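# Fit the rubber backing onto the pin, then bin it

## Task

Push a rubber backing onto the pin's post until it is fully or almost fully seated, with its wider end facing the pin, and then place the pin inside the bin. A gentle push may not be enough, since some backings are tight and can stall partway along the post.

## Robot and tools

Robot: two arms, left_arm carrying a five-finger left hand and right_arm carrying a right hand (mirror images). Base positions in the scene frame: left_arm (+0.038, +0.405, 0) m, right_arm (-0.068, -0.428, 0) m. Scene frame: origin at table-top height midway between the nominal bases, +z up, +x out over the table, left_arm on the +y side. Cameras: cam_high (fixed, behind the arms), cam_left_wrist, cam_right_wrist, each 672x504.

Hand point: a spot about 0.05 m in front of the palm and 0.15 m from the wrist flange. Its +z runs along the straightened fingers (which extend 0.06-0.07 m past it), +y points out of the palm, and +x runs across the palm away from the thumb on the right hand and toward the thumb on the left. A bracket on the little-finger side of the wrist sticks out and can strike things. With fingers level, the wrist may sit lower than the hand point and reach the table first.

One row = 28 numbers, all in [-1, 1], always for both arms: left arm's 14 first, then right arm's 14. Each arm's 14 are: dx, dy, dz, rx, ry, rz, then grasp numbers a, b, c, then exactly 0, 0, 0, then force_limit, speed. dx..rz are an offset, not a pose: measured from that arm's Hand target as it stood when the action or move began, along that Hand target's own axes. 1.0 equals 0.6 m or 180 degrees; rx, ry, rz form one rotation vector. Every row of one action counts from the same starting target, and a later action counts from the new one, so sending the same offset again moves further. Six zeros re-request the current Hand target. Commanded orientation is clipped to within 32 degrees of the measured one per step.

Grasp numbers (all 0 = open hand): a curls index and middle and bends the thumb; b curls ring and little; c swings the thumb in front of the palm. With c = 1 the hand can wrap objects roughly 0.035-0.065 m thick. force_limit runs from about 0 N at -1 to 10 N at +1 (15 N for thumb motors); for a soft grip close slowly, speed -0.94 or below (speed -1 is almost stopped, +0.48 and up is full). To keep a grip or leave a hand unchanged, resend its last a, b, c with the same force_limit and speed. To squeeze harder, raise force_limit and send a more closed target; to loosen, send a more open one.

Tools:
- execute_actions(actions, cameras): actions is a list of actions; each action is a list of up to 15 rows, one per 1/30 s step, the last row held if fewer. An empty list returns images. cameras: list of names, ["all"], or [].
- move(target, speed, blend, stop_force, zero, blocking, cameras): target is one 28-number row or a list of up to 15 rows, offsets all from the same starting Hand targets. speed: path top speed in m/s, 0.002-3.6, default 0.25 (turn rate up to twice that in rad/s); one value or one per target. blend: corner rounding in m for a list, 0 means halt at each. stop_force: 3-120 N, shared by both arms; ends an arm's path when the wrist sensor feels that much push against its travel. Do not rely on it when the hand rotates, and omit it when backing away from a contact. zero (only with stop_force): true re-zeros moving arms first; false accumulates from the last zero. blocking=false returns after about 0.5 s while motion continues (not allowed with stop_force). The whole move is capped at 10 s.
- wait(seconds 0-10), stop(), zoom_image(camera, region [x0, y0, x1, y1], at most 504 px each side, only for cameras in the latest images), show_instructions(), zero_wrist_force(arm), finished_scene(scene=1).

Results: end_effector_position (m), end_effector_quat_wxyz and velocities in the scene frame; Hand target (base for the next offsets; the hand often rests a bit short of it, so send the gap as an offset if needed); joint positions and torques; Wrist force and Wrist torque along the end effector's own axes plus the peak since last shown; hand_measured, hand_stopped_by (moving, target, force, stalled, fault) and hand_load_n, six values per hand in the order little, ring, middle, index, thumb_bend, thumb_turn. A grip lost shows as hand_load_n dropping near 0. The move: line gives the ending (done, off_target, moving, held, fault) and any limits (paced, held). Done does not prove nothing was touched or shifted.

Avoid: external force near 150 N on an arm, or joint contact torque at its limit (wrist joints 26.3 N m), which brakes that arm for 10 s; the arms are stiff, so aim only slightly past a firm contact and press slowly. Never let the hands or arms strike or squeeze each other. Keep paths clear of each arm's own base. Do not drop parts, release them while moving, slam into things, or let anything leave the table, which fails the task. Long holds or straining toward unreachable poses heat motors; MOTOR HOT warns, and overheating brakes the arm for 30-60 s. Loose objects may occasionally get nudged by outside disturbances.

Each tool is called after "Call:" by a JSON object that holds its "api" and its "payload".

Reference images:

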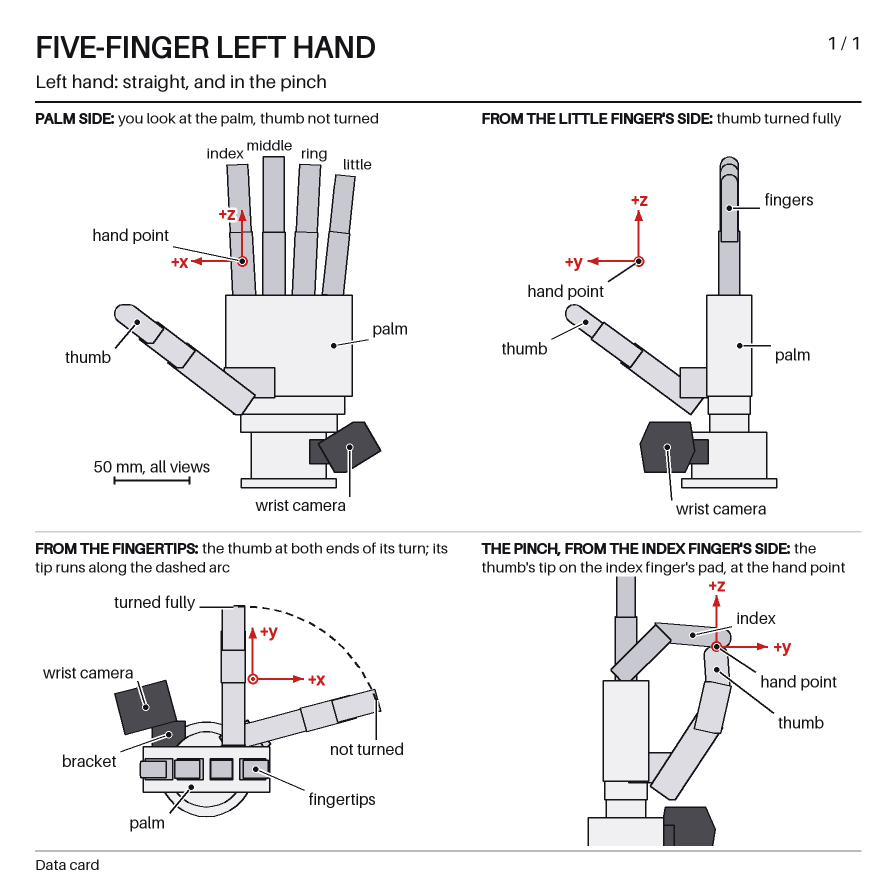

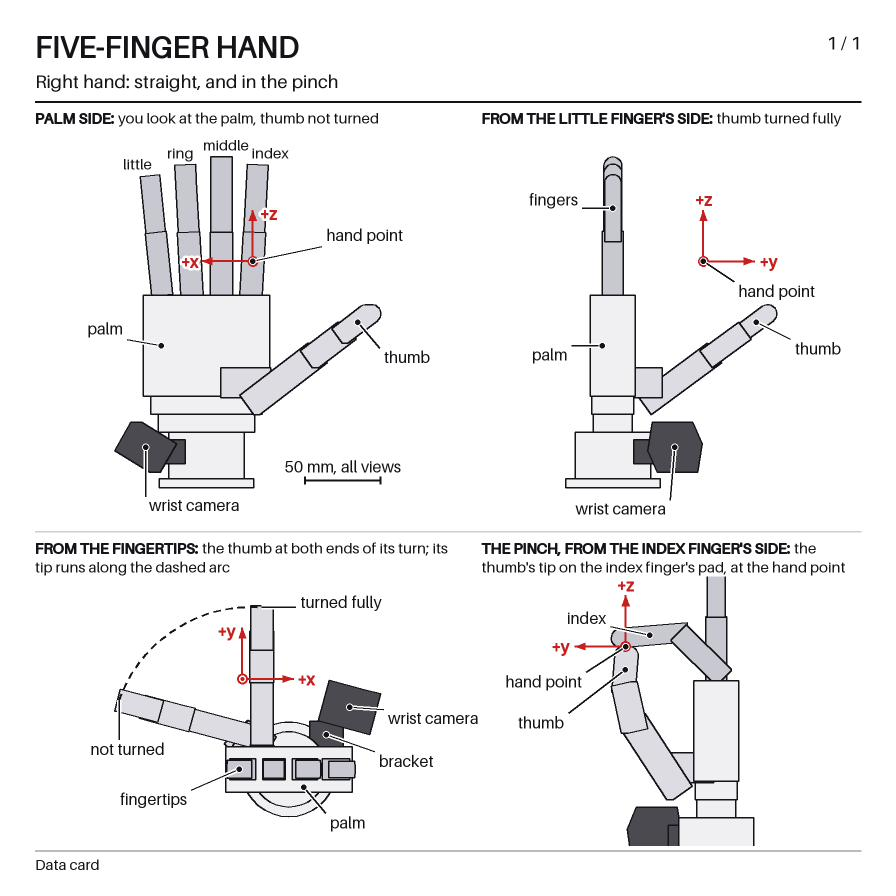

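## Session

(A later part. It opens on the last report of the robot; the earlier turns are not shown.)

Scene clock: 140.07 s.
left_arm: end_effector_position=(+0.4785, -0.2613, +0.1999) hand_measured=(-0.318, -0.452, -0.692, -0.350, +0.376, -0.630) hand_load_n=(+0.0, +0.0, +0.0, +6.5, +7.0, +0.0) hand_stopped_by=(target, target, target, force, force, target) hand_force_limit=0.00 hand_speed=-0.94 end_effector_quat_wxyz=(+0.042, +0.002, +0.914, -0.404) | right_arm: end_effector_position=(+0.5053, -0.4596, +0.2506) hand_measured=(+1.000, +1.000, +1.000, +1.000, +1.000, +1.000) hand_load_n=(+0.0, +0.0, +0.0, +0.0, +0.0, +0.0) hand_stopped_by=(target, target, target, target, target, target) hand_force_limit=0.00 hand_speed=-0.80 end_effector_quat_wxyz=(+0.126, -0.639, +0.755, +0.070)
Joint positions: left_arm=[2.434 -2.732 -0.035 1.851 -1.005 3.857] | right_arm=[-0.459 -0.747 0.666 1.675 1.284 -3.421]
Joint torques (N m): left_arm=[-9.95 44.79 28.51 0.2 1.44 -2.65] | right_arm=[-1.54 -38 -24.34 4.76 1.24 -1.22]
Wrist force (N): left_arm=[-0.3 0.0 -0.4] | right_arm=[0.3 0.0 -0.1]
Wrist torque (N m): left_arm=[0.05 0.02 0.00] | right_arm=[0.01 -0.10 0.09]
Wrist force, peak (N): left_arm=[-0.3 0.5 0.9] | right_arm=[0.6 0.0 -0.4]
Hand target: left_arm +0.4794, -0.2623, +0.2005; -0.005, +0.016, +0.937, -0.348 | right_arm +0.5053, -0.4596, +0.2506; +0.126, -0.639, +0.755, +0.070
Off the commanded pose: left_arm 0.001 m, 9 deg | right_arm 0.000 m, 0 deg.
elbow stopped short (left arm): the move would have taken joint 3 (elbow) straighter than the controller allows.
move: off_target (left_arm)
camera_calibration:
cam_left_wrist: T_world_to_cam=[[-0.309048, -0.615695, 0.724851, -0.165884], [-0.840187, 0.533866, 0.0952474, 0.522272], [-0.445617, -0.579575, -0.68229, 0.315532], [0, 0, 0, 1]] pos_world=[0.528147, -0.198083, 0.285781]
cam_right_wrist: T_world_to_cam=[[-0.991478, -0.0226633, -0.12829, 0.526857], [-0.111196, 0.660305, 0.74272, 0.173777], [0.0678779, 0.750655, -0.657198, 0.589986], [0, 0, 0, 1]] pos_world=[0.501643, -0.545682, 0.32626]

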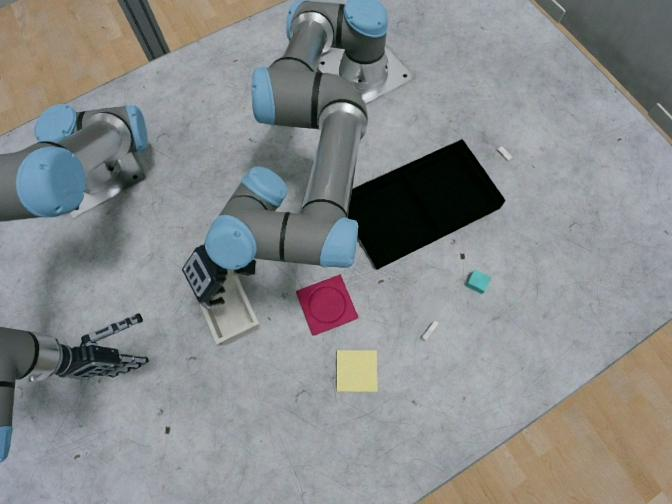

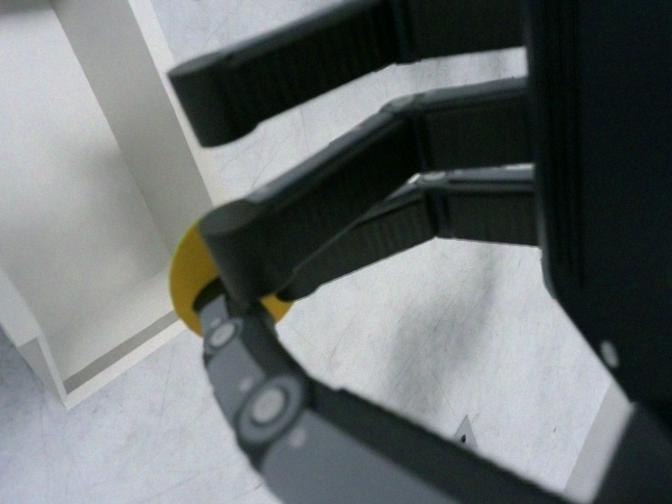

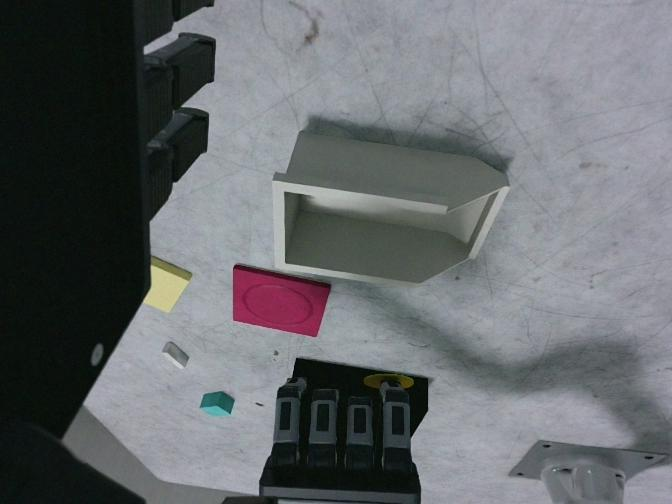

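Call:
{"api": "move", "payload": {"target": [0, 0.087, 0.1009, 0, 0, 0, 0.82, 0.7, 0.815, 0, 0, 0, 0.0, -0.94, 0, 0, 0, 0, 0, 0, 0, 0, 0, 0, 0, 0, 0, -0.8], "cameras": ["all"], "speed": 0.1}}

Call:
{"api": "zoom_image", "payload": {"camera": "cam_right_wrist", "region": [230, 110, 510, 390]}}

Scene clock: 143.40 s.
left_arm: end_effector_position=(+0.4787, -0.2614, +0.1205) hand_measured=(-0.318, -0.452, -0.692, -0.350, +0.376, -0.630) hand_load_n=(+0.0, +0.0, +0.0, +6.5, +7.0, +0.0) hand_stopped_by=(target, target, target, force, force, target) hand_force_limit=0.00 hand_speed=-0.94 end_effector_quat_wxyz=(+0.016, +0.010, +0.928, -0.371) | right_arm: end_effector_position=(+0.5053, -0.4596, +0.2506) hand_measured=(+1.000, +1.000, +1.000, +1.000, +1.000, +1.000) hand_load_n=(+0.0, +0.0, +0.0, +0.0, +0.0, +0.0) hand_stopped_by=(target, target, target, target, target, target) hand_force_limit=0.00 hand_speed=-0.80 end_effector_quat_wxyz=(+0.126, -0.639, +0.755, +0.070)
Joint positions: left_arm=[2.428 -2.835 -0.035 1.85 -1.015 3.904] | right_arm=[-0.459 -0.747 0.666 1.675 1.284 -3.421]
Joint torques (N m): left_arm=[-10.23 47.51 22.21 0.14 -0.84 2.62] | right_arm=[2.69 -37.58 -24.13 4.78 1.31 -1.31]
Wrist force (N): left_arm=[-0.3 0.2 0.1] | right_arm=[0.2 -0.2 -0.1]
Wrist torque (N m): left_arm=[0.05 0.04 -0.10] | right_arm=[-0.02 -0.08 0.08]
Wrist force, peak (N): left_arm=[-0.5 -0.5 -0.5] | right_arm=[0.3 -0.2 -0.5]
Hand target: left_arm +0.4795, -0.2623, +0.1205; -0.005, +0.016, +0.937, -0.348 | right_arm +0.5053, -0.4596, +0.2506; +0.126, -0.639, +0.755, +0.070
Off the commanded pose: left_arm 0.001 m, 4 deg | right_arm 0.000 m, 0 deg.
elbow stopped short (left arm): the move would have taken joint 3 (elbow) straighter than the controller allows.
move: off_target (left_arm)
camera_calibration:
cam_left_wrist: T_world_to_cam=[[-0.29973, -0.656783, 0.691953, -0.119588], [-0.816371, 0.551877, 0.170203, 0.51428], [-0.49366, -0.513875, -0.701593, 0.303807], [0, 0, 0, 1]] pos_world=[0.533976, -0.206244, 0.208365]
cam_right_wrist: T_world_to_cam=[[-0.991478, -0.0226633, -0.12829, 0.526857], [-0.111196, 0.660305, 0.74272, 0.173777], [0.0678779, 0.750655, -0.657198, 0.589986], [0, 0, 0, 1]] pos_world=[0.501643, -0.545682, 0.32626]

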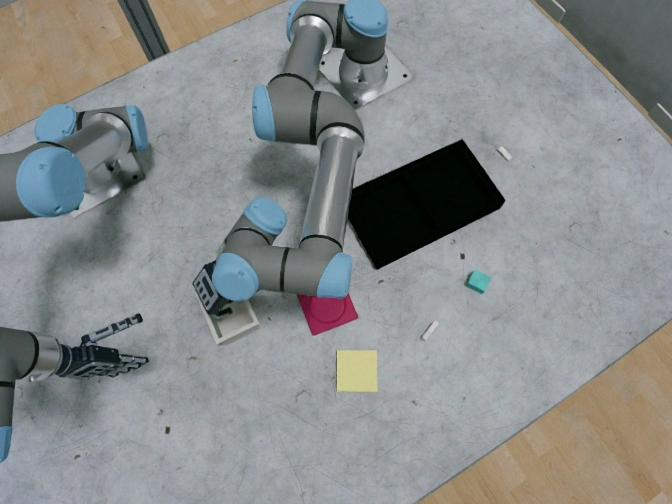

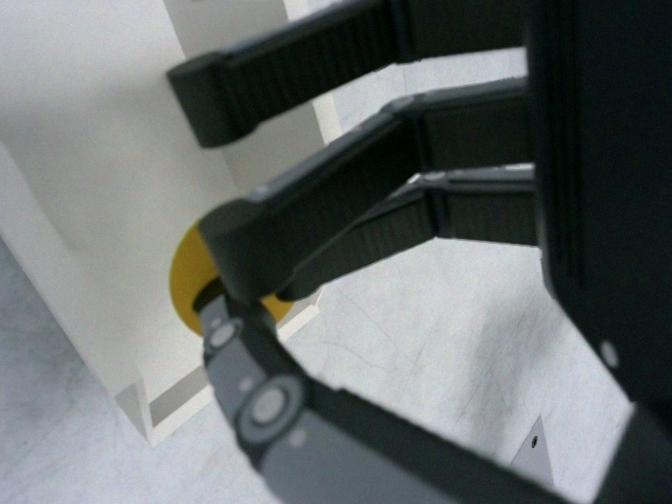

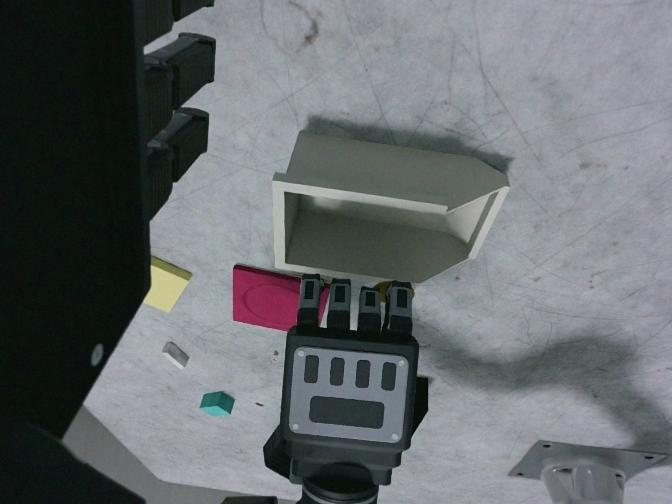

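Scaled by 1.800 from the camera's 672x504 image, which has a finer 960x720 frame.

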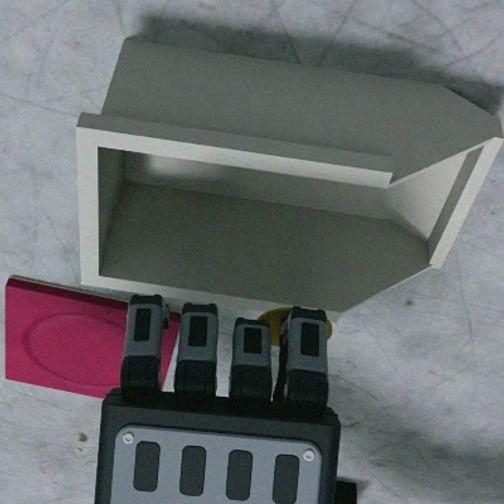

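Call:
{"api": "zoom_image", "payload": {"camera": "cam_left_wrist", "region": [0, 0, 340, 460]}}

Scaled by 1.096 from the camera's 672x504 image, which has a finer 960x720 frame.

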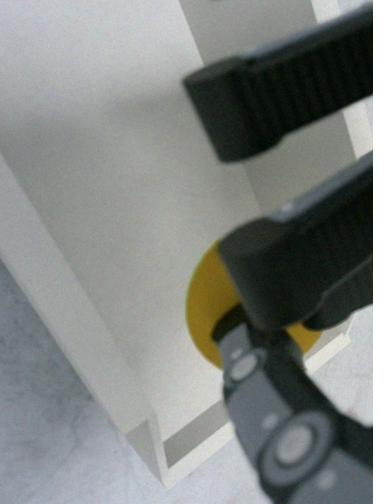

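Call:
{"api": "move", "payload": {"target": [0.0013, 0.026, 0.0447, 0, 0, 0, 0.82, 0.7, 0.815, 0, 0, 0, 0.0, -0.94, 0, 0, 0, 0, 0, 0, 0, 0, 0, 0, 0, 0, 0, -0.8], "cameras": ["cam_left_wrist", "cam_right_wrist"], "speed": 0.08}}

Call:
{"api": "zoom_image", "payload": {"camera": "cam_right_wrist", "region": [250, 150, 500, 350]}}

Call:
{"api": "zoom_image", "payload": {"camera": "cam_left_wrist", "region": [0, 0, 340, 460]}}

Scene clock: 146.63 s.
left_arm: end_effector_position=(+0.4778, -0.2670, +0.0901) hand_measured=(-0.318, -0.452, -0.692, -0.350, +0.376, -0.630) hand_load_n=(+0.0, +0.0, +0.0, +6.5, +7.5, +0.0) hand_stopped_by=(target, target, target, force, force, target) hand_force_limit=0.00 hand_speed=-0.94 end_effector_quat_wxyz=(+0.011, +0.012, +0.931, -0.366) | right_arm: end_effector_position=(+0.5053, -0.4596, +0.2506) hand_measured=(+1.000, +1.000, +1.000, +1.000, +1.000, +1.000) hand_load_n=(+0.0, +0.0, +0.0, +0.0, +0.0, +0.0) hand_stopped_by=(target, target, target, target, target, target) hand_force_limit=0.00 hand_speed=-0.80 end_effector_quat_wxyz=(+0.126, -0.639, +0.755, +0.070)
Joint positions: left_arm=[2.42 -2.873 -0.035 1.874 -1.02 3.905] | right_arm=[-0.459 -0.747 0.666 1.675 1.284 -3.421]
Joint torques (N m): left_arm=[-10.15 47.56 9.37 0.01 -0.62 -2.52] | right_arm=[5.05 -37.48 -24.72 4.58 1.16 -1.26]
Wrist force (N): left_arm=[-0.3 0.1 0.0] | right_arm=[0.2 -0.1 -0.2]
Wrist torque (N m): left_arm=[0.03 0.05 0.03] | right_arm=[0.00 -0.08 0.08]
Wrist force, peak (N): left_arm=[-0.6 0.0 -0.4] | right_arm=[0.5 0.1 -0.4]
Hand target: left_arm +0.4785, -0.2679, +0.0900; -0.005, +0.016, +0.937, -0.348 | right_arm +0.5053, -0.4596, +0.2506; +0.126, -0.639, +0.755, +0.070
Off the commanded pose: left_arm 0.001 m, 3 deg | right_arm 0.000 m, 0 deg.
elbow stopped short (left arm): the move would have taken joint 3 (elbow) straighter than the controller allows.
move: off_target (left_arm)
camera_calibration:
cam_left_wrist: T_world_to_cam=[[-0.298271, -0.663514, 0.686137, -0.104506], [-0.811669, 0.554566, 0.18344, 0.519135], [-0.502223, -0.502201, -0.703964, 0.286501], [0, 0, 0, 1]] pos_world=[0.534082, -0.213355, 0.178162]
cam_right_wrist: T_world_to_cam=[[-0.991478, -0.0226633, -0.12829, 0.526857], [-0.111196, 0.660305, 0.74272, 0.173777], [0.0678779, 0.750655, -0.657198, 0.589986], [0, 0, 0, 1]] pos_world=[0.501643, -0.545682, 0.32626]
Images, in order (width x height): cam_left_wrist 672x504, cam_right_wrist 672x504.

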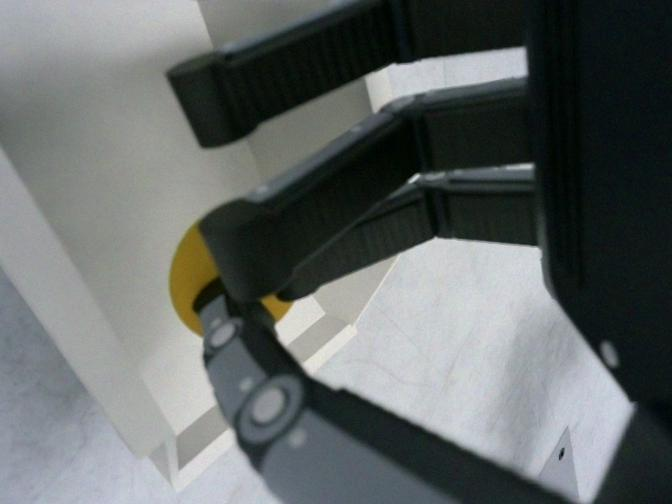

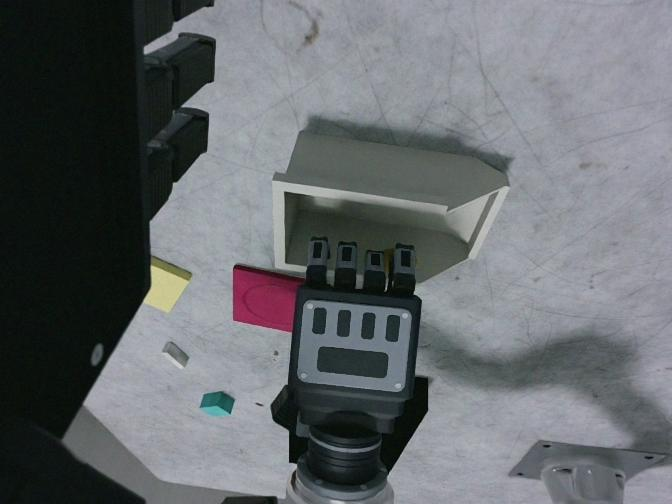

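Scaled by 2.016 from the camera's 672x504 image, which has a finer 960x720 frame.

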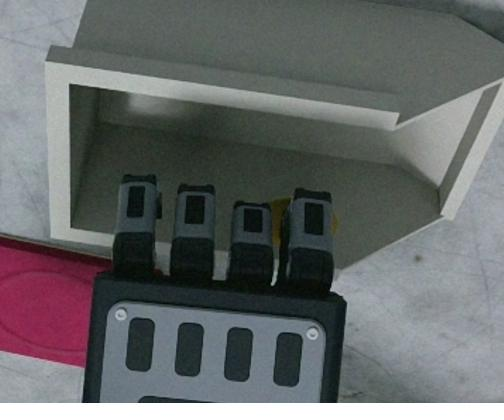

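Scaled by 1.096 from the camera's 672x504 image, which has a finer 960x720 frame.

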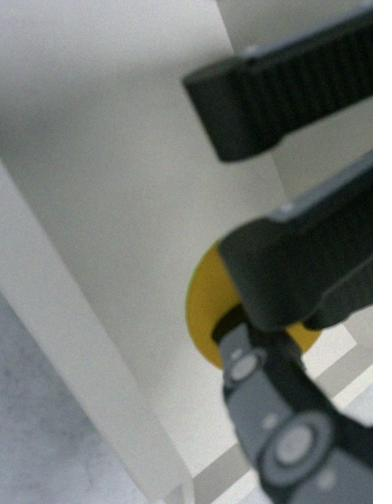

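Call:
{"api": "move", "payload": {"target": [0.0001, 0.0381, 0.0441, 0, 0, 0, 0.82, 0.7, 0.815, 0, 0, 0, 0.0, -0.94, 0, 0, 0, 0, 0, 0, 0, 0, 0, 0, 0, 0, 0, -0.8], "cameras": ["cam_left_wrist", "cam_right_wrist"], "speed": 0.06, "stop_force": 4}}

Call:
{"api": "zoom_image", "payload": {"camera": "cam_right_wrist", "region": [250, 130, 500, 330]}}

Call:
{"api": "zoom_image", "payload": {"camera": "cam_left_wrist", "region": [0, 0, 340, 460]}}

Scene clock: 149.67 s.
left_arm: end_effector_position=(+0.4779, -0.2672, +0.0549) hand_measured=(-0.318, -0.452, -0.692, -0.350, +0.376, -0.630) hand_load_n=(+0.0, +0.5, +0.0, +6.5, +7.5, +0.0) hand_stopped_by=(target, target, target, force, force, target) hand_force_limit=0.00 hand_speed=-0.94 end_effector_quat_wxyz=(+0.002, +0.014, +0.934, -0.356) | right_arm: end_effector_position=(+0.5053, -0.4596, +0.2506) hand_measured=(+1.000, +1.000, +1.000, +1.000, +1.000, +1.000) hand_load_n=(+0.0, +0.0, +0.0, +0.0, +0.0, +0.0) hand_stopped_by=(target, target, target, target, target, target) hand_force_limit=0.00 hand_speed=-0.80 end_effector_quat_wxyz=(+0.126, -0.639, +0.755, +0.070)
Joint positions: left_arm=[2.419 -2.918 -0.035 1.889 -1.022 3.918] | right_arm=[-0.459 -0.747 0.666 1.675 1.284 -3.421]
Joint torques (N m): left_arm=[-10.05 48.35 9.54 0.05 -0.82 2.72] | right_arm=[5.69 -38.38 -23.86 4.47 1.14 -1.12]
Wrist force (N): left_arm=[-0.3 0.1 0.0] | right_arm=[0.1 0.1 -0.4]
Wrist torque (N m): left_arm=[0.04 0.04 -0.11] | right_arm=[0.04 -0.07 0.08]
Wrist force, peak (N): left_arm=[-0.6 0.0 -0.2] | right_arm=[0.6 0.0 -0.3]
Hand target: left_arm +0.4785, -0.2679, +0.0550; -0.005, +0.016, +0.937, -0.348 | right_arm +0.5053, -0.4596, +0.2506; +0.126, -0.639, +0.755, +0.070
Off the commanded pose: left_arm 0.001 m, 1 deg | right_arm 0.000 m, 0 deg.
elbow stopped short (left arm): the move would have taken joint 3 (elbow) straighter than the controller allows.
move: done
camera_calibration:
cam_left_wrist: T_world_to_cam=[[-0.295776, -0.674164, 0.676771, -0.0839812], [-0.803266, 0.558957, 0.205745, 0.521651], [-0.516992, -0.482772, -0.706859, 0.274096], [0, 0, 0, 1]] pos_world=[0.53589, -0.215872, 0.143256]
cam_right_wrist: T_world_to_cam=[[-0.991478, -0.0226633, -0.12829, 0.526857], [-0.111196, 0.660305, 0.74272, 0.173777], [0.0678779, 0.750655, -0.657198, 0.589986], [0, 0, 0, 1]] pos_world=[0.501643, -0.545682, 0.32626]
Images, in order (width x height): cam_left_wrist 672x504, cam_right_wrist 672x504.

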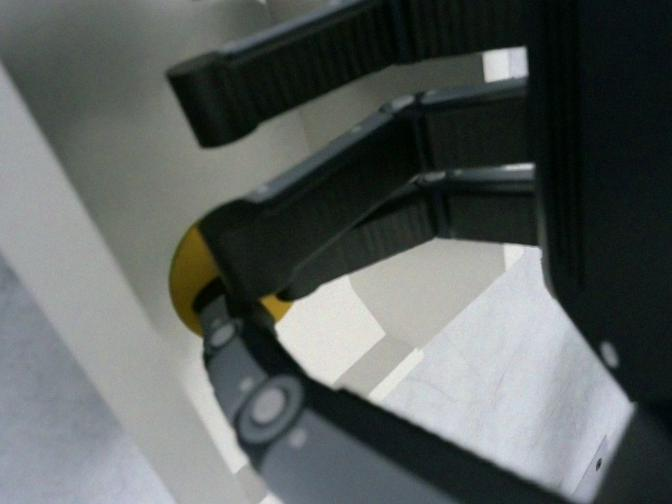

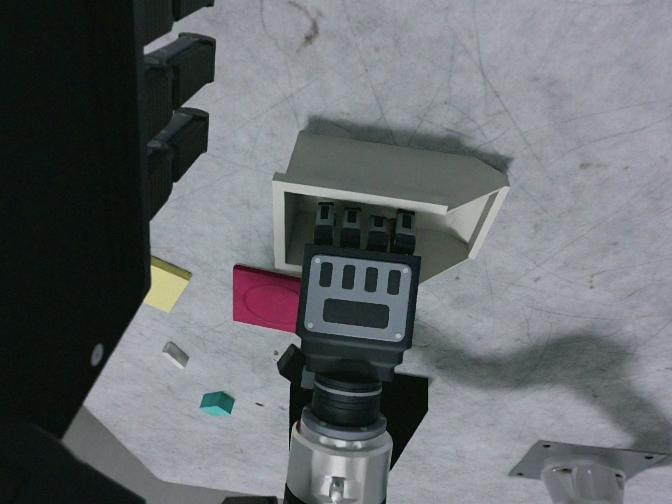

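Scaled by 2.016 from the camera's 672x504 image, which has a finer 960x720 frame.

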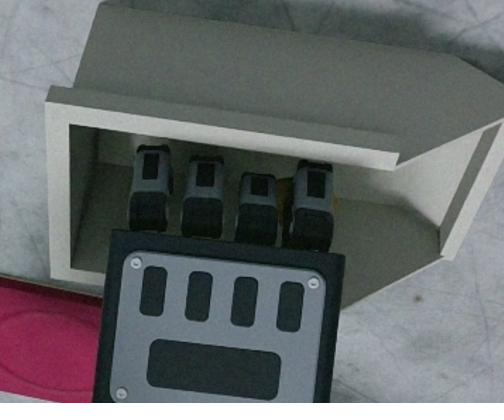

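Scaled by 1.096 from the camera's 672x504 image, which has a finer 960x720 frame.

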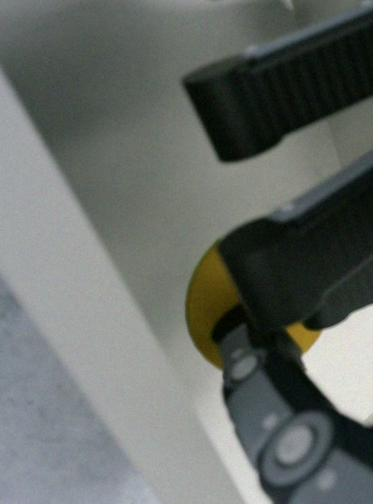

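Call:
{"api": "zoom_image", "payload": {"camera": "cam_right_wrist", "region": [300, 180, 440, 280]}}

Call:
{"api": "zoom_image", "payload": {"camera": "cam_left_wrist", "region": [130, 250, 330, 430]}}

Scaled by 3.600 from the camera's 672x504 image, which has a finer 960x720 frame.

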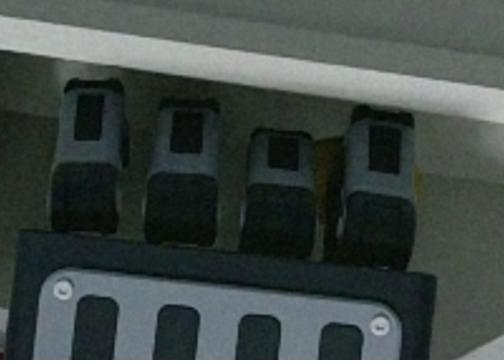

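Scaled by 2.520 from the camera's 672x504 image, which has a finer 960x720 frame.

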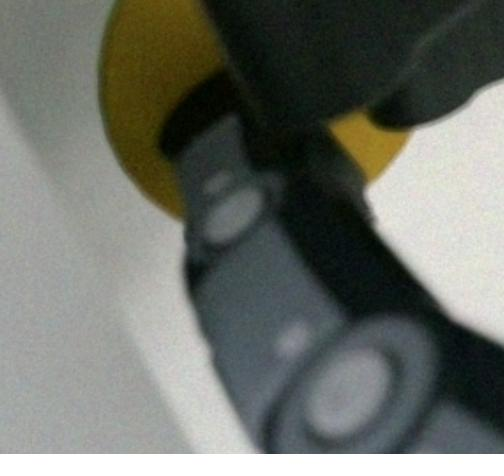

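Call:
{"api": "move", "payload": {"target": [0.0002, 0.009, 0.0054, 0, 0, 0, 0.82, 0.7, 0.815, 0, 0, 0, 0.0, -0.94, 0, 0, 0, 0, 0, 0, 0, 0, 0, 0, 0, 0, 0, -0.8], "cameras": ["cam_left_wrist", "cam_right_wrist"], "speed": 0.03, "stop_force": 3}}

Call:
{"api": "zoom_image", "payload": {"camera": "cam_right_wrist", "region": [300, 180, 440, 280]}}

Call:
{"api": "zoom_image", "payload": {"camera": "cam_left_wrist", "region": [130, 250, 330, 430]}}

Scene clock: 153.83 s.
left_arm: end_effector_position=(+0.4779, -0.2653, +0.0489) hand_measured=(-0.318, -0.452, -0.692, -0.350, +0.376, -0.630) hand_load_n=(+0.0, +0.0, +0.0, +6.5, +7.0, +0.0) hand_stopped_by=(target, target, target, force, force, target) hand_force_limit=0.00 hand_speed=-0.94 end_effector_quat_wxyz=(+0.000, +0.015, +0.935, -0.353) | right_arm: end_effector_position=(+0.5053, -0.4596, +0.2506) hand_measured=(+1.000, +1.000, +1.000, +1.000, +1.000, +1.000) hand_load_n=(+0.0, +0.0, +0.0, +0.0, +0.0, +0.0) hand_stopped_by=(target, target, target, target, target, target) hand_force_limit=0.00 hand_speed=-0.80 end_effector_quat_wxyz=(+0.126, -0.639, +0.755, +0.070)
Joint positions: left_arm=[2.42 -2.926 -0.035 1.886 -1.021 3.924] | right_arm=[-0.459 -0.747 0.666 1.675 1.284 -3.421]
Joint torques (N m): left_arm=[10.91 48.16 9.55 -2.48 1.39 2.69] | right_arm=[5.63 -37.15 -24.41 4.61 1.22 -1.17]
Wrist force (N): left_arm=[-0.5 -0.8 0.2] | right_arm=[0.3 0.0 -0.3]
Wrist torque (N m): left_arm=[-0.03 0.08 -0.11] | right_arm=[0.01 -0.10 0.09]
Wrist force, peak (N): left_arm=[-0.5 -1.2 -0.1] | right_arm=[0.5 0.0 -0.5]
Hand target: left_arm +0.4784, -0.2659, +0.0491; -0.005, +0.016, +0.937, -0.348 | right_arm +0.5053, -0.4596, +0.2506; +0.126, -0.639, +0.755, +0.070
Off the commanded pose: left_arm 0.001 m, 1 deg | right_arm 0.000 m, 0 deg.
elbow stopped short (left arm): the move would have taken joint 3 (elbow) straighter than the controller allows.
move: done
camera_calibration:
cam_left_wrist: T_world_to_cam=[[-0.294941, -0.677476, 0.673822, -0.0797955], [-0.800366, 0.560369, 0.213076, 0.520558], [-0.521943, -0.476459, -0.707504, 0.274917], [0, 0, 0, 1]] pos_world=[0.536593, -0.214777, 0.137354]
cam_right_wrist: T_world_to_cam=[[-0.991478, -0.0226633, -0.12829, 0.526857], [-0.111196, 0.660305, 0.74272, 0.173777], [0.0678779, 0.750655, -0.657198, 0.589986], [0, 0, 0, 1]] pos_world=[0.501643, -0.545682, 0.32626]
Images, in order (width x height): cam_left_wrist 672x504, cam_right_wrist 672x504.

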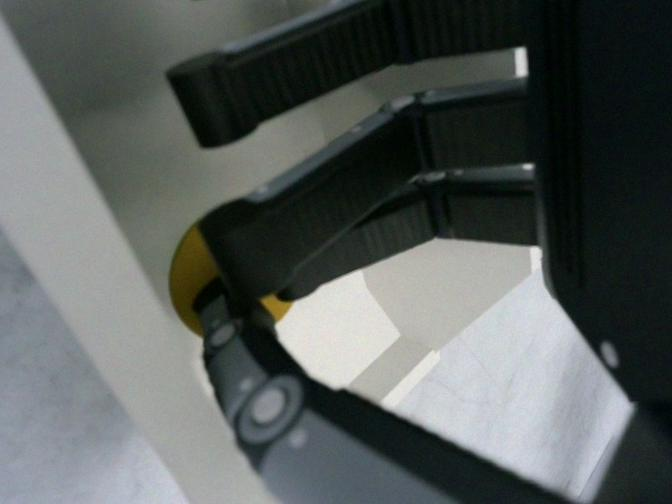

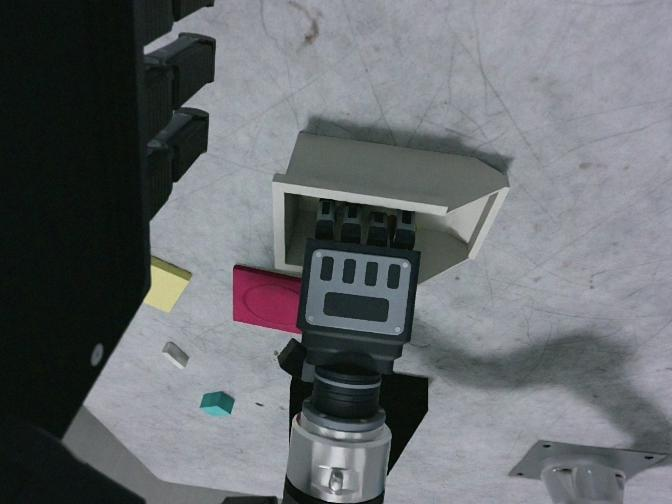

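Scaled by 3.600 from the camera's 672x504 image, which has a finer 960x720 frame.

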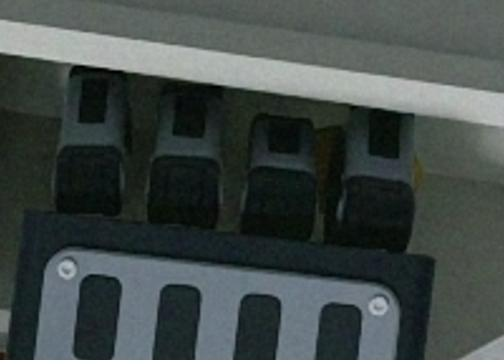

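Scaled by 2.520 from the camera's 672x504 image, which has a finer 960x720 frame.

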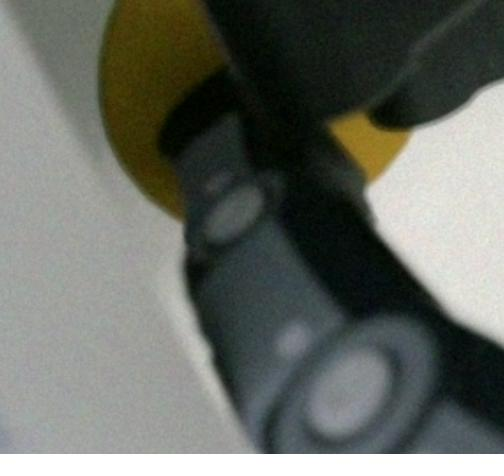

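Call:
{"api": "move", "payload": {"target": [0.0, 0.0055, 0.0087, 0, 0, 0, 0.82, 0.7, 0.815, 0, 0, 0, 0.0, -0.94, 0, 0, 0, 0, 0, 0, 0, 0, 0, 0, 0, 0, 0, -0.8], "cameras": ["cam_left_wrist", "cam_right_wrist"], "speed": 0.02, "stop_force": 3}}

Call:
{"api": "zoom_image", "payload": {"camera": "cam_right_wrist", "region": [300, 180, 440, 280]}}

Call:
{"api": "zoom_image", "payload": {"camera": "cam_left_wrist", "region": [100, 220, 350, 440]}}

Scene clock: 157.03 s.
left_arm: end_effector_position=(+0.4779, -0.2662, +0.0428) hand_measured=(-0.318, -0.452, -0.692, -0.350, +0.376, -0.630) hand_load_n=(+0.0, +0.0, +0.0, +6.5, +7.0, +0.0) hand_stopped_by=(target, target, target, force, force, target) hand_force_limit=0.00 hand_speed=-0.94 end_effector_quat_wxyz=(-0.001, +0.015, +0.936, -0.353) | right_arm: end_effector_position=(+0.5053, -0.4596, +0.2506) hand_measured=(+1.000, +1.000, +1.000, +1.000, +1.000, +1.000) hand_load_n=(+0.0, +0.0, +0.0, +0.0, +0.0, +0.0) hand_stopped_by=(target, target, target, target, target, target) hand_force_limit=0.00 hand_speed=-0.80 end_effector_quat_wxyz=(+0.126, -0.639, +0.755, +0.070)
Joint positions: left_arm=[2.419 -2.933 -0.035 1.892 -1.022 3.924] | right_arm=[-0.459 -0.747 0.666 1.675 1.284 -3.421]
Joint torques (N m): left_arm=[-9.78 48.18 10.28 -0.07 -0.79 -2.54] | right_arm=[5.96 -38.57 -24.46 4.86 1.1 -1.06]
Wrist force (N): left_arm=[-0.5 -0.9 0.3] | right_arm=[0.2 0.0 -0.4]
Wrist torque (N m): left_arm=[-0.06 0.08 -0.07] | right_arm=[0.02 -0.07 0.07]
Wrist force, peak (N): left_arm=[-0.5 -1.0 -0.2] | right_arm=[0.6 -0.2 -0.1]
Hand target: left_arm +0.4784, -0.2668, +0.0430; -0.005, +0.016, +0.937, -0.348 | right_arm +0.5053, -0.4596, +0.2506; +0.126, -0.639, +0.755, +0.070
Off the commanded pose: left_arm 0.001 m, 1 deg | right_arm 0.000 m, 0 deg.
elbow stopped short (left arm): the move would have taken joint 3 (elbow) straighter than the controller allows.
move: done
camera_calibration:
cam_left_wrist: T_world_to_cam=[[-0.294774, -0.678141, 0.673226, -0.0765559], [-0.799767, 0.560654, 0.214567, 0.522101], [-0.522953, -0.475175, -0.707621, 0.270964], [0, 0, 0, 1]] pos_world=[0.536694, -0.215878, 0.131254]
cam_right_wrist: T_world_to_cam=[[-0.991478, -0.0226633, -0.12829, 0.526857], [-0.111196, 0.660305, 0.74272, 0.173777], [0.0678779, 0.750655, -0.657198, 0.589986], [0, 0, 0, 1]] pos_world=[0.501643, -0.545682, 0.32626]
Images, in order (width x height): cam_left_wrist 672x504, cam_right_wrist 672x504.

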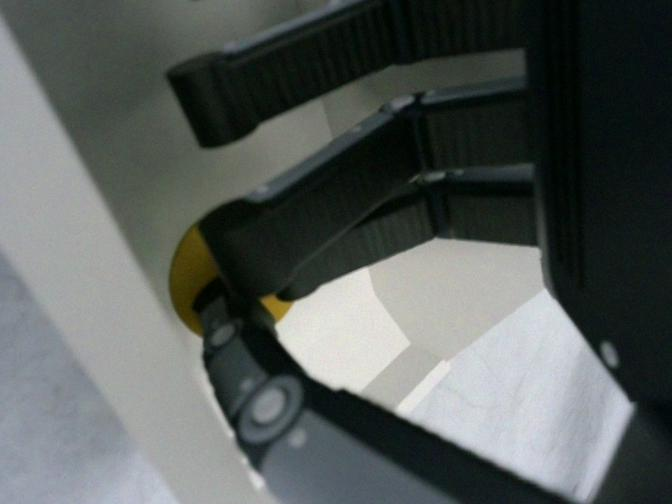

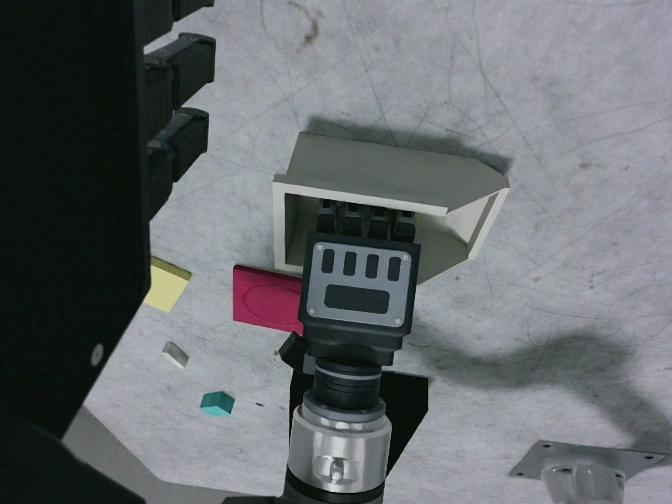

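Scaled by 3.600 from the camera's 672x504 image, which has a finer 960x720 frame.

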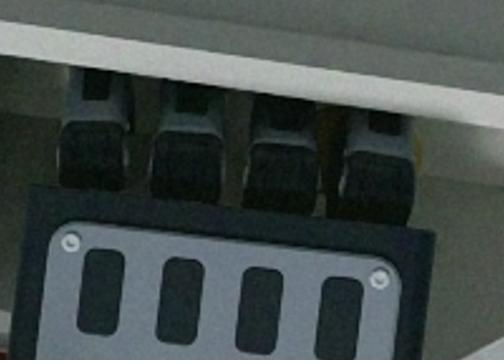

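Scaled by 2.016 from the camera's 672x504 image, which has a finer 960x720 frame.

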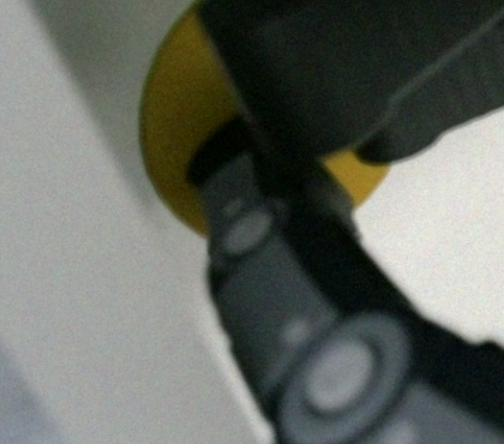

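Call:
{"api": "move", "payload": {"target": [0.0, 0.0131, 0.0151, 0, 0, 0, 0.82, 0.7, 0.815, 0, 0, 0, 0.0, -0.94, 0, 0, 0, 0, 0, 0, 0, 0, 0, 0, 0, 0, 0, -0.8], "cameras": ["cam_left_wrist", "cam_right_wrist"], "speed": 0.02, "stop_force": 3}}

Call:
{"api": "zoom_image", "payload": {"camera": "cam_left_wrist", "region": [100, 220, 350, 440]}}

Scene clock: 159.03 s.
left_arm: end_effector_position=(+0.4780, -0.2664, +0.0309) hand_measured=(-0.318, -0.452, -0.692, -0.350, +0.376, -0.630) hand_load_n=(-0.5, +0.0, +0.0, +6.5, +7.0, +0.0) hand_stopped_by=(target, target, target, force, force, target) hand_force_limit=0.00 hand_speed=-0.94 end_effector_quat_wxyz=(-0.003, +0.016, +0.936, -0.351) | right_arm: end_effector_position=(+0.5053, -0.4596, +0.2506) hand_measured=(+1.000, +1.000, +1.000, +1.000, +1.000, +1.000) hand_load_n=(+0.0, +0.0, +0.0, +0.0, -0.5, +0.0) hand_stopped_by=(target, target, target, target, target, target) hand_force_limit=0.00 hand_speed=-0.80 end_effector_quat_wxyz=(+0.126, -0.639, +0.755, +0.070)
Joint positions: left_arm=[2.419 -2.948 -0.035 1.899 -1.022 3.927] | right_arm=[-0.459 -0.747 0.666 1.675 1.284 -3.421]
Joint torques (N m): left_arm=[-10.81 48.77 10.02 0 -0.76 2.71] | right_arm=[4.47 -37.03 -24.07 4.63 1.17 -1.09]
Wrist force (N): left_arm=[-0.3 0.2 -0.1] | right_arm=[0.3 0.0 -0.4]
Wrist torque (N m): left_arm=[0.05 0.04 -0.10] | right_arm=[0.03 -0.09 0.09]
Wrist force, peak (N): left_arm=[-0.3 -2.8 -2.4] | right_arm=[0.4 0.0 -0.5]
Hand target: left_arm +0.4784, -0.2668, +0.0310; -0.005, +0.016, +0.937, -0.348 | right_arm +0.5053, -0.4596, +0.2506; +0.126, -0.639, +0.755, +0.070
Off the commanded pose: left_arm 0.001 m, 0 deg | right_arm 0.000 m, 0 deg.
elbow stopped short (left arm): the move would have taken joint 3 (elbow) straighter than the controller allows.
move: done
camera_calibration:
cam_left_wrist: T_world_to_cam=[[-0.29417, -0.680643, 0.670961, -0.0694398], [-0.797486, 0.561724, 0.220188, 0.523866], [-0.526764, -0.470309, -0.708046, 0.265674], [0, 0, 0, 1]] pos_world=[0.537296, -0.216583, 0.119352]
cam_right_wrist: T_world_to_cam=[[-0.991478, -0.0226633, -0.12829, 0.526857], [-0.111196, 0.660305, 0.74272, 0.173777], [0.0678779, 0.750655, -0.657198, 0.589986], [0, 0, 0, 1]] pos_world=[0.501643, -0.545682, 0.32626]
Images, in order (width x height): cam_left_wrist 672x504, cam_right_wrist 672x504.

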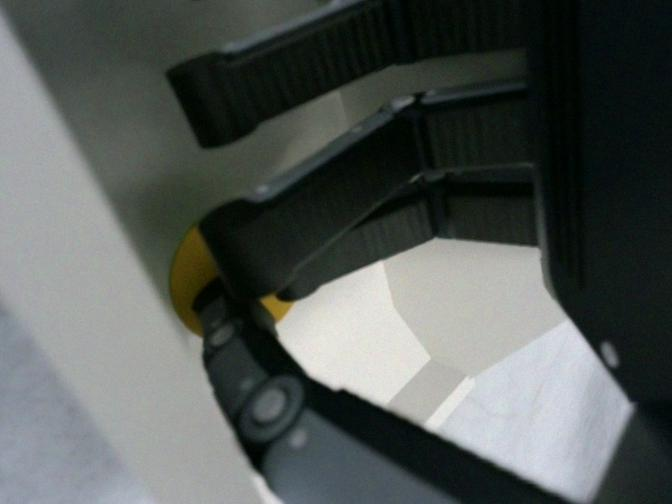

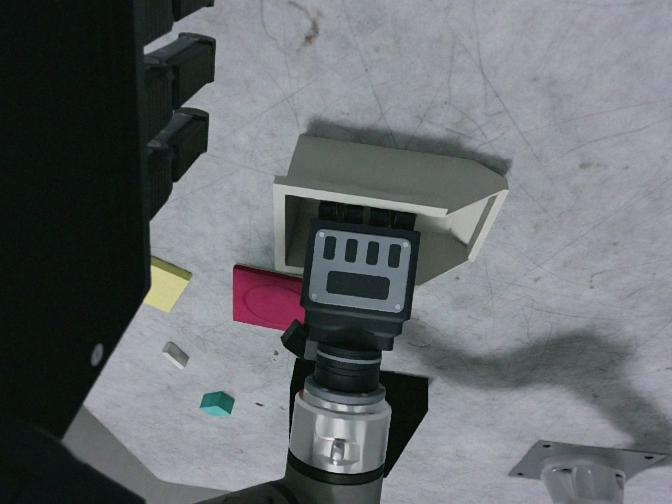

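Scaled by 2.016 from the camera's 672x504 image, which has a finer 960x720 frame.

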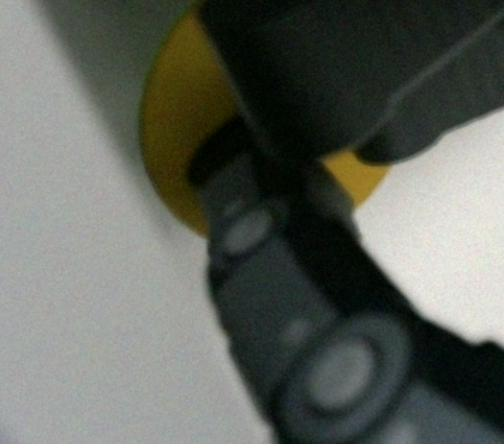

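Call:
{"api": "move", "payload": {"target": [0.0, 0.0163, 0.0189, 0, 0, 0, 0.82, 0.7, 0.815, 0, 0, 0, 0.0, -0.94, 0, 0, 0, 0, 0, 0, 0, 0, 0, 0, 0, 0, 0, -0.8], "cameras": ["cam_left_wrist", "cam_right_wrist"], "speed": 0.015, "stop_force": 3}}

Call:
{"api": "zoom_image", "payload": {"camera": "cam_right_wrist", "region": [250, 110, 530, 310]}}

Scene clock: 161.80 s.
left_arm: end_effector_position=(+0.4784, -0.2667, +0.0170) hand_measured=(-0.318, -0.452, -0.692, -0.350, +0.376, -0.630) hand_load_n=(+0.0, +0.0, +0.0, +7.5, +7.0, +0.0) hand_stopped_by=(target, target, target, force, force, target) hand_force_limit=0.00 hand_speed=-0.94 end_effector_quat_wxyz=(-0.005, +0.016, +0.937, -0.349) | right_arm: end_effector_position=(+0.5053, -0.4596, +0.2506) hand_measured=(+1.000, +1.000, +1.000, +1.000, +1.000, +1.000) hand_load_n=(+0.0, +0.0, +0.0, +0.0, +0.0, +0.0) hand_stopped_by=(target, target, target, target, target, target) hand_force_limit=0.00 hand_speed=-0.80 end_effector_quat_wxyz=(+0.126, -0.639, +0.755, +0.070)
Joint positions: left_arm=[2.418 -2.966 -0.035 1.91 -1.022 3.93] | right_arm=[-0.459 -0.747 0.666 1.675 1.284 -3.421]
Joint torques (N m): left_arm=[-8.26 73.49 21.92 -2.29 -0.7 0.31] | right_arm=[5.13 -38.31 -24.66 4.56 1.06 -1.16]
Wrist force (N): left_arm=[0.1 -0.3 -2.3] | right_arm=[0.4 -0.1 -0.4]
Wrist torque (N m): left_arm=[0.05 0.02 -0.10] | right_arm=[0.02 -0.10 0.09]
Wrist force, peak (N): left_arm=[0.0 -2.9 -4.8] | right_arm=[0.4 -0.1 -0.4]
Hand target: left_arm +0.4784, -0.2667, +0.0170; -0.005, +0.016, +0.937, -0.349 (not the last commanded pose) | right_arm +0.5053, -0.4596, +0.2506; +0.126, -0.639, +0.755, +0.070
Off the commanded pose: left_arm 0.001 m, 0 deg | right_arm 0.000 m, 0 deg.
elbow stopped short (left arm): the move would have taken joint 3 (elbow) straighter than the controller allows.
move: contact (left_arm)
camera_calibration:
cam_left_wrist: T_world_to_cam=[[-0.29361, -0.682891, 0.66892, -0.0611629], [-0.795312, 0.562737, 0.225403, 0.526473], [-0.530351, -0.465819, -0.708336, 0.258784], [0, 0, 0, 1]] pos_world=[0.537998, -0.217486, 0.105551]
cam_right_wrist: T_world_to_cam=[[-0.991478, -0.0226633, -0.12829, 0.526857], [-0.111196, 0.660305, 0.74272, 0.173777], [0.0678779, 0.750655, -0.657198, 0.589986], [0, 0, 0, 1]] pos_world=[0.501643, -0.545682, 0.32626]
Images, in order (width x height): cam_left_wrist 672x504, cam_right_wrist 672x504.

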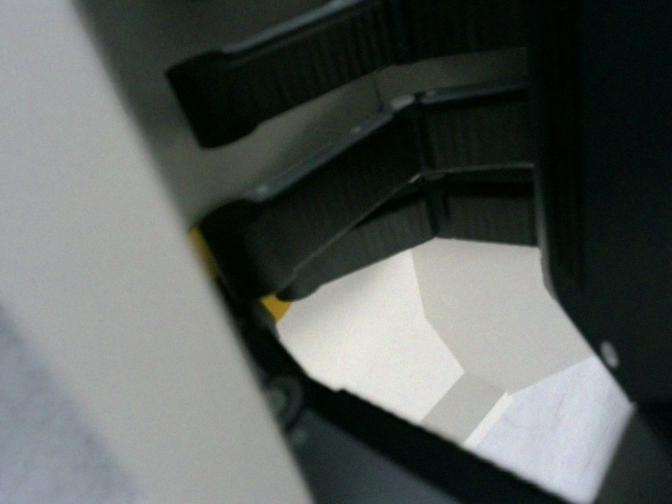

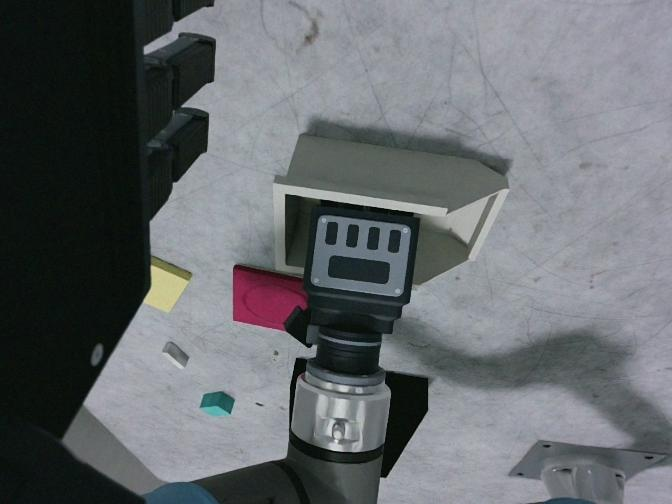

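Scaled by 1.800 from the camera's 672x504 image, which has a finer 960x720 frame.

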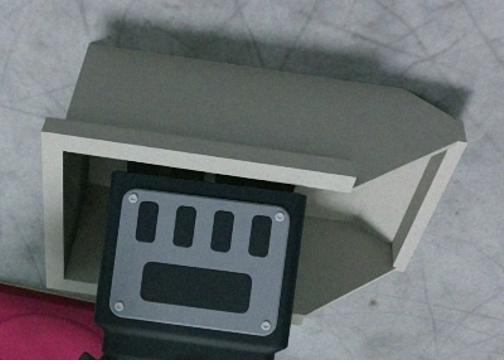

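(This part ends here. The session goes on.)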